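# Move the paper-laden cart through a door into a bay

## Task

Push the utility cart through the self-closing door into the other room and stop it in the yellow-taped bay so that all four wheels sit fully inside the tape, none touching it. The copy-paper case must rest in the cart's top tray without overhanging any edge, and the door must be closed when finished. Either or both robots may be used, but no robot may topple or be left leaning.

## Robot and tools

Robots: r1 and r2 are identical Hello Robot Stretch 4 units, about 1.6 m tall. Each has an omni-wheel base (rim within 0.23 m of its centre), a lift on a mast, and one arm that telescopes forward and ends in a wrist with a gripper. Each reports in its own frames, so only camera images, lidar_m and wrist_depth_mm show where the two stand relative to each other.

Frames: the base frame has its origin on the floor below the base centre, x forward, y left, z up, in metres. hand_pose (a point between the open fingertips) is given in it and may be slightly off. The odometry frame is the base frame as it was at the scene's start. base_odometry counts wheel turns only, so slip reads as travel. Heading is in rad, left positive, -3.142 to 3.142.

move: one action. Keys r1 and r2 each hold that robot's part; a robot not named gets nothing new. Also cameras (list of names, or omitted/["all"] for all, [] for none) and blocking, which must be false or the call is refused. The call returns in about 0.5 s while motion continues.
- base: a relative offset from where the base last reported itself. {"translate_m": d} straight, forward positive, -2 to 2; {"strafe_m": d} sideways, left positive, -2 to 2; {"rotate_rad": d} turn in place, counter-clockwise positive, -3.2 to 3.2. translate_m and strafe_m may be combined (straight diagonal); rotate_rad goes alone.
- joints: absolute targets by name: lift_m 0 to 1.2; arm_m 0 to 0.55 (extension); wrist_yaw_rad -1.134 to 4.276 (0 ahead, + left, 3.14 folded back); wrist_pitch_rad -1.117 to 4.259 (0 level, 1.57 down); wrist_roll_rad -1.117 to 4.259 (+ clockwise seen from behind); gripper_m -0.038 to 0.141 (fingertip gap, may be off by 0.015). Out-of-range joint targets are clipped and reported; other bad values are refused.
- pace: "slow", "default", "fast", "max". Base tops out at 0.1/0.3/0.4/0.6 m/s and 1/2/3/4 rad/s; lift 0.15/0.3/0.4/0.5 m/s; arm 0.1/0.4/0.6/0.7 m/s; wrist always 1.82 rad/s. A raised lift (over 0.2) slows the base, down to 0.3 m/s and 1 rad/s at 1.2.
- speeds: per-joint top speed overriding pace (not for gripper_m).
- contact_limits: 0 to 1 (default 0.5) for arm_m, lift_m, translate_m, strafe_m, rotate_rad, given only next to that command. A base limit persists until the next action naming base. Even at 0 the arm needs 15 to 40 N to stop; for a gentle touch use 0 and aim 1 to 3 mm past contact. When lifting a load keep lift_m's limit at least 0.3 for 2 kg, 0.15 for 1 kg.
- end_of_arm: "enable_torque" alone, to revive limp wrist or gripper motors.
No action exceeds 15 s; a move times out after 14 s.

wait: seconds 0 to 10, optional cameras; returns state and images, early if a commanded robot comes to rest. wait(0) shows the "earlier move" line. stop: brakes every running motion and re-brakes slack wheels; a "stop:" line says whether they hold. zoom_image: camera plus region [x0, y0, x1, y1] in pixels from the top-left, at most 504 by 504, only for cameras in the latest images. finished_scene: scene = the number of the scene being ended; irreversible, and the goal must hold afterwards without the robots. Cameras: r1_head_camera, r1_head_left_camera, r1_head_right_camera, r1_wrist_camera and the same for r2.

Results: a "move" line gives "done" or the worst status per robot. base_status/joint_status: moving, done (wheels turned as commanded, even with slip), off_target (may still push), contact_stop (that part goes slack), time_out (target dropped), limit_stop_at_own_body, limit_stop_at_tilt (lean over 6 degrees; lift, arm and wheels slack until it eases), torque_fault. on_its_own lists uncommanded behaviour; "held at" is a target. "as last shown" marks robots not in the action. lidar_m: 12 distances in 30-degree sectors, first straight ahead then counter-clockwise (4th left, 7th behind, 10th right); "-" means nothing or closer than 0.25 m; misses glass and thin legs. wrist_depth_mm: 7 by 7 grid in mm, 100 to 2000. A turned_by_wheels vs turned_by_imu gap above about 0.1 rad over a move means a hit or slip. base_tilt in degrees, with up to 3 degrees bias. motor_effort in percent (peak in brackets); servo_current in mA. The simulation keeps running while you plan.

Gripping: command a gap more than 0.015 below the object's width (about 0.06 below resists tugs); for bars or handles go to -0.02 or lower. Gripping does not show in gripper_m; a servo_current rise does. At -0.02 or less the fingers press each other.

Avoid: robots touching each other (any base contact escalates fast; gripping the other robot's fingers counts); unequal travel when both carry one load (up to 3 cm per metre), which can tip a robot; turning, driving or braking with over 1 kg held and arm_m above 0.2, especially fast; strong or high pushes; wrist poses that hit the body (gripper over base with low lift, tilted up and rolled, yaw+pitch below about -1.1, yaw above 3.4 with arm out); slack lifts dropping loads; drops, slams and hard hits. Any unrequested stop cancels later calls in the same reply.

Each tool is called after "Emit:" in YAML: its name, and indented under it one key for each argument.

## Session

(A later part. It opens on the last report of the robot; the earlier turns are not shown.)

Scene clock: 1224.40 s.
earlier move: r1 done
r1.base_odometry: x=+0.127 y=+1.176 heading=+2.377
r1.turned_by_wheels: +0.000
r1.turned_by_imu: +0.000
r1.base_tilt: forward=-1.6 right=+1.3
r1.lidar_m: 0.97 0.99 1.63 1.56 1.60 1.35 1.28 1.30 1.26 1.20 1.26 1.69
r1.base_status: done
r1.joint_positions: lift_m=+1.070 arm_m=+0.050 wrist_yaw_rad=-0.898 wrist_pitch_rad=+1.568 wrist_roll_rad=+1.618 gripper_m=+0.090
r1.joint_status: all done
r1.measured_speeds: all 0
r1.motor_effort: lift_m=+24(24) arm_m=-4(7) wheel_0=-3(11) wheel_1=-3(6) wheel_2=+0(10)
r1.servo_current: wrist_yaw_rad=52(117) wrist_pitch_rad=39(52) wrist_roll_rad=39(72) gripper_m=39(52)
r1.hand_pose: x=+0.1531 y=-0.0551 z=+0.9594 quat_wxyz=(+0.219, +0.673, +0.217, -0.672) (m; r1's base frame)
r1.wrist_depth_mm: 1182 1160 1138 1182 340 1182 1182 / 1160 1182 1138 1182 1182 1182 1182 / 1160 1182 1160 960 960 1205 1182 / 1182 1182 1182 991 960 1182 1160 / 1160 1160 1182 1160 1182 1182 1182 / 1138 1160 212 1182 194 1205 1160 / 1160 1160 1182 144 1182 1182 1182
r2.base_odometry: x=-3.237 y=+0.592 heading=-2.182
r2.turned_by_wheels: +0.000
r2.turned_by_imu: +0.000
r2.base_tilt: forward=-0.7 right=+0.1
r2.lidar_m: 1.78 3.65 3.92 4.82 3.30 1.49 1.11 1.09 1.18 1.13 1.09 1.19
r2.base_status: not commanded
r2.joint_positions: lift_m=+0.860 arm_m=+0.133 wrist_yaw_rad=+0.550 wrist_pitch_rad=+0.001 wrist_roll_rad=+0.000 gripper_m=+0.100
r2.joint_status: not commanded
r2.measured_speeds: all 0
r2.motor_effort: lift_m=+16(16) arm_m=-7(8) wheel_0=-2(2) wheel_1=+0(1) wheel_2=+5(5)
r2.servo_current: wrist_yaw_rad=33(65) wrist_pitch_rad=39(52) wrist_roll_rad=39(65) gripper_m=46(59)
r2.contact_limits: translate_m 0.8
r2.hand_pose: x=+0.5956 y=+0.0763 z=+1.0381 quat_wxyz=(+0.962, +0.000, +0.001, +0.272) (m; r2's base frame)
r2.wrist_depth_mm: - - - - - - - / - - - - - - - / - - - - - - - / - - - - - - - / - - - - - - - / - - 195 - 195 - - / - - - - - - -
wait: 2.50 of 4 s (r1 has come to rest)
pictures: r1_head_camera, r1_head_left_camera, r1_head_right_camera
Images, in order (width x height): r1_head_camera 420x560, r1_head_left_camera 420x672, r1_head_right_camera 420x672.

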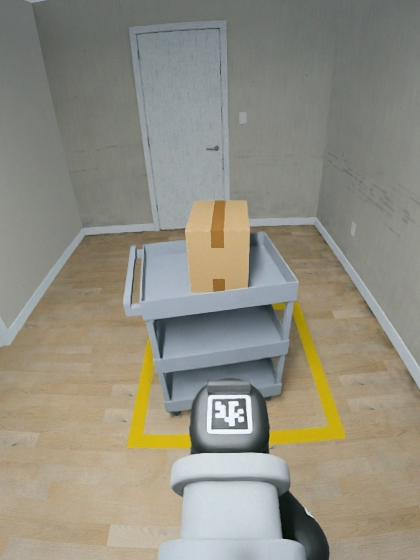

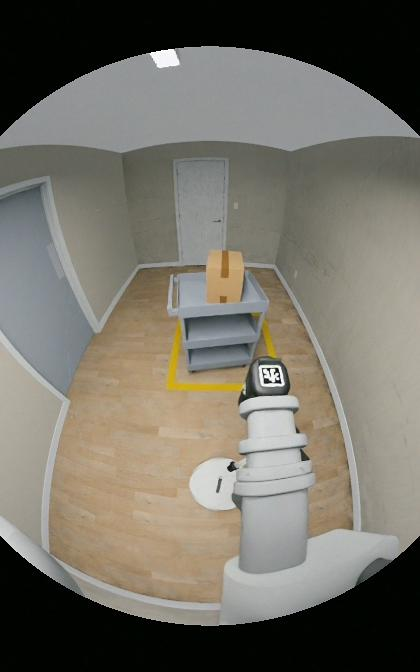

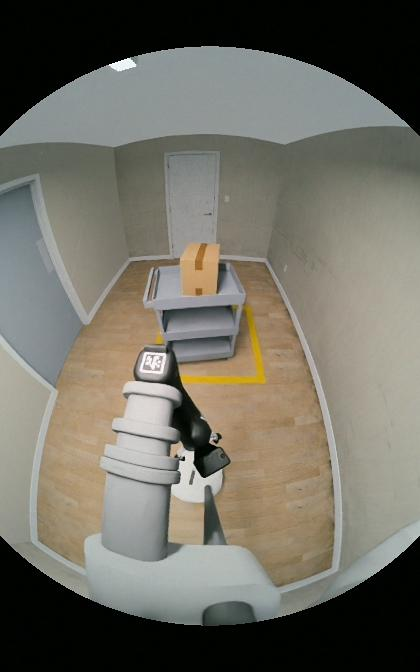

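Emit:
move:
  blocking: false
  r1: {"base":{"strafe_m":0.35}}
  cameras: []

Emit:
wait:
  seconds: 3
  cameras: ["r1_head_camera","r1_head_right_camera","r1_head_left_camera"]

Scene clock: 1236.60 s.
move: r1 moving
r1.base_odometry: x=+0.102 y=+1.150 heading=+2.377
r1.turned_by_wheels: +0.000
r1.turned_by_imu: +0.000
r1.base_tilt: forward=-1.6 right=+1.3
r1.lidar_m: 0.96 0.98 1.60 1.51 1.56 1.35 1.24 1.32 1.33 1.24 1.28 1.10
r1.base_status: strafe_m moving
r1.joint_positions: lift_m=+1.070 arm_m=+0.050 wrist_yaw_rad=-0.898 wrist_pitch_rad=+1.568 wrist_roll_rad=+1.618 gripper_m=+0.090
r1.joint_status: not commanded
r1.measured_speeds: translate_m=-0.001 strafe_m=+0.140 rotate_rad=+0.005 lift_m=+0.000 arm_m=+0.000 wrist_yaw_rad=+0.000 wrist_pitch_rad=+0.000 wrist_roll_rad=+0.000
r1.motor_effort: lift_m=+24(24) arm_m=-4(4) wheel_0=-10(11) wheel_1=+8(10) wheel_2=+0(2)
r1.servo_current: wrist_yaw_rad=46(72) wrist_pitch_rad=46(46) wrist_roll_rad=52(65) gripper_m=39(46)
r1.hand_pose: x=+0.1531 y=-0.0551 z=+0.9594 quat_wxyz=(+0.219, +0.673, +0.217, -0.672) (m; r1's base frame)
r1.wrist_depth_mm: 1160 1160 1182 1160 345 1182 1182 / 1182 1160 1182 1182 1160 1182 1229 / 1160 1182 1160 976 960 1182 1182 / 1160 1182 1182 976 960 1182 1205 / 1160 1138 1160 1205 1182 1182 1160 / 1160 1160 212 1182 195 1182 1182 / 1182 1160 1160 144 1182 1182 1182
r2: as last shown
r2.base_tilt: forward=-0.6 right=+0.1
r2.lidar_m: 1.76 3.64 3.91 4.78 3.30 1.48 1.12 1.09 1.18 1.13 1.10 1.18
r2.motor_effort: lift_m=+16(16) arm_m=-7(7) wheel_0=-2(2) wheel_1=+0(1) wheel_2=+4(5)
r2.servo_current: wrist_yaw_rad=39(52) wrist_pitch_rad=46(46) wrist_roll_rad=52(59) gripper_m=52(52)
r2.contact_limits: translate_m 0.8
pictures: none
No camera images: "cameras" was empty.

Scene clock: 1238.60 s.
earlier move: r1 done
r1.base_odometry: x=-0.115 y=+0.923 heading=+2.377
r1.turned_by_wheels: +0.000
r1.turned_by_imu: +0.002
r1.base_tilt: forward=-1.6 right=+1.2
r1.lidar_m: 0.95 1.94 1.29 1.21 1.26 1.36 1.27 1.35 1.66 1.56 1.60 1.02
r1.base_status: done
r1.joint_positions: lift_m=+1.070 arm_m=+0.050 wrist_yaw_rad=-0.898 wrist_pitch_rad=+1.568 wrist_roll_rad=+1.618 gripper_m=+0.090
r1.joint_status: not commanded
r1.measured_speeds: all 0
r1.motor_effort: lift_m=+24(24) arm_m=-4(4) wheel_0=+0(11) wheel_1=+1(11) wheel_2=+0(2)
r1.servo_current: wrist_yaw_rad=52(72) wrist_pitch_rad=46(52) wrist_roll_rad=59(65) gripper_m=46(52)
r1.hand_pose: x=+0.1531 y=-0.0551 z=+0.9594 quat_wxyz=(+0.219, +0.673, +0.217, -0.672) (m; r1's base frame)
r1.wrist_depth_mm: 1182 1182 1160 1182 359 1205 1205 / 1138 1160 1205 1160 1160 1229 1182 / 1160 1182 1160 960 946 1182 1182 / 1160 1160 1160 946 960 1160 1182 / 1160 1182 1182 1182 1160 1182 1182 / 1138 1138 212 1182 194 1182 1182 / 1160 1160 1160 145 1182 1182 1160
r2.base_odometry: x=-3.237 y=+0.592 heading=-2.182
r2.turned_by_wheels: +0.000
r2.turned_by_imu: +0.000
r2.base_tilt: forward=-0.7 right=+0.1
r2.lidar_m: 1.73 3.63 3.92 4.82 3.26 1.50 1.13 1.09 1.18 1.13 1.11 1.17
r2.base_status: not commanded
r2.joint_positions: lift_m=+0.860 arm_m=+0.133 wrist_yaw_rad=+0.550 wrist_pitch_rad=+0.001 wrist_roll_rad=+0.000 gripper_m=+0.100
r2.joint_status: not commanded
r2.measured_speeds: all 0
r2.motor_effort: lift_m=+16(16) arm_m=-7(8) wheel_0=-2(2) wheel_1=+0(1) wheel_2=+4(5)
r2.servo_current: wrist_yaw_rad=39(52) wrist_pitch_rad=39(46) wrist_roll_rad=46(65) gripper_m=59(59)
r2.contact_limits: translate_m 0.8
r2.hand_pose: x=+0.5956 y=+0.0763 z=+1.0381 quat_wxyz=(+0.962, +0.000, +0.001, +0.272) (m; r2's base frame)
r2.wrist_depth_mm: - - - - - - - / - - - - - - - / - - - - - - - / - - - - - - - / - - - - - - - / - - 195 - 195 - - / - - - - - - -
wait: 2.00 of 3 s (r1 has come to rest)
pictures: r1_head_camera, r1_head_left_camera, r1_head_right_camera
Images, in order (width x height): r1_head_camera 420x560, r1_head_left_camera 420x672, r1_head_right_camera 420x672.

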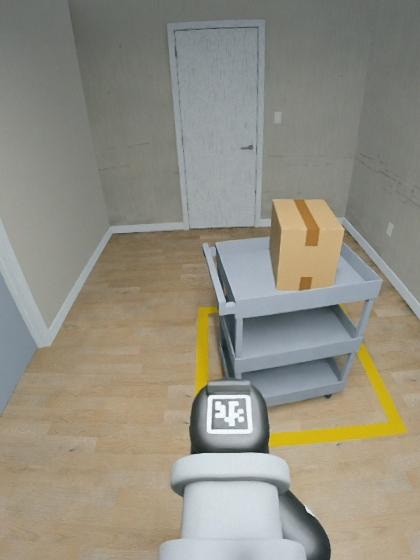

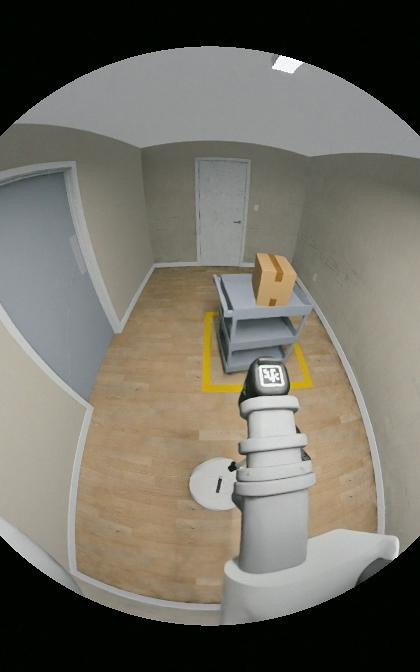

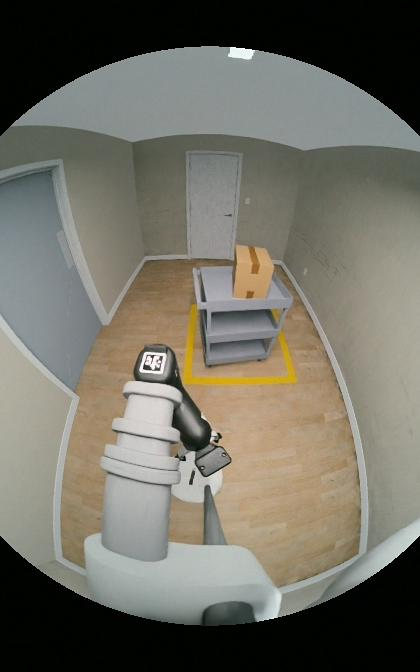

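Emit:
zoom_image:
  camera: "r1_head_camera"
  region: [170, 280, 420, 460]

Scaled by 2.016 from the camera's 420x560 image, which has a finer 600x800 frame.

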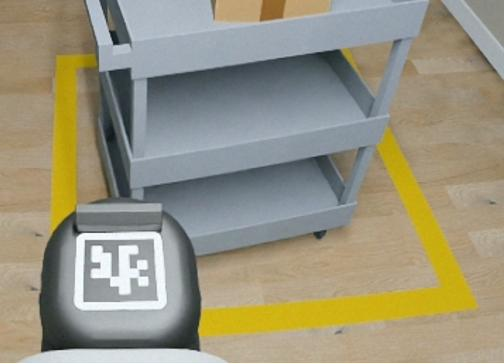

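Emit:
finished_scene:
  scene: 2

The scene is finished: the task was done.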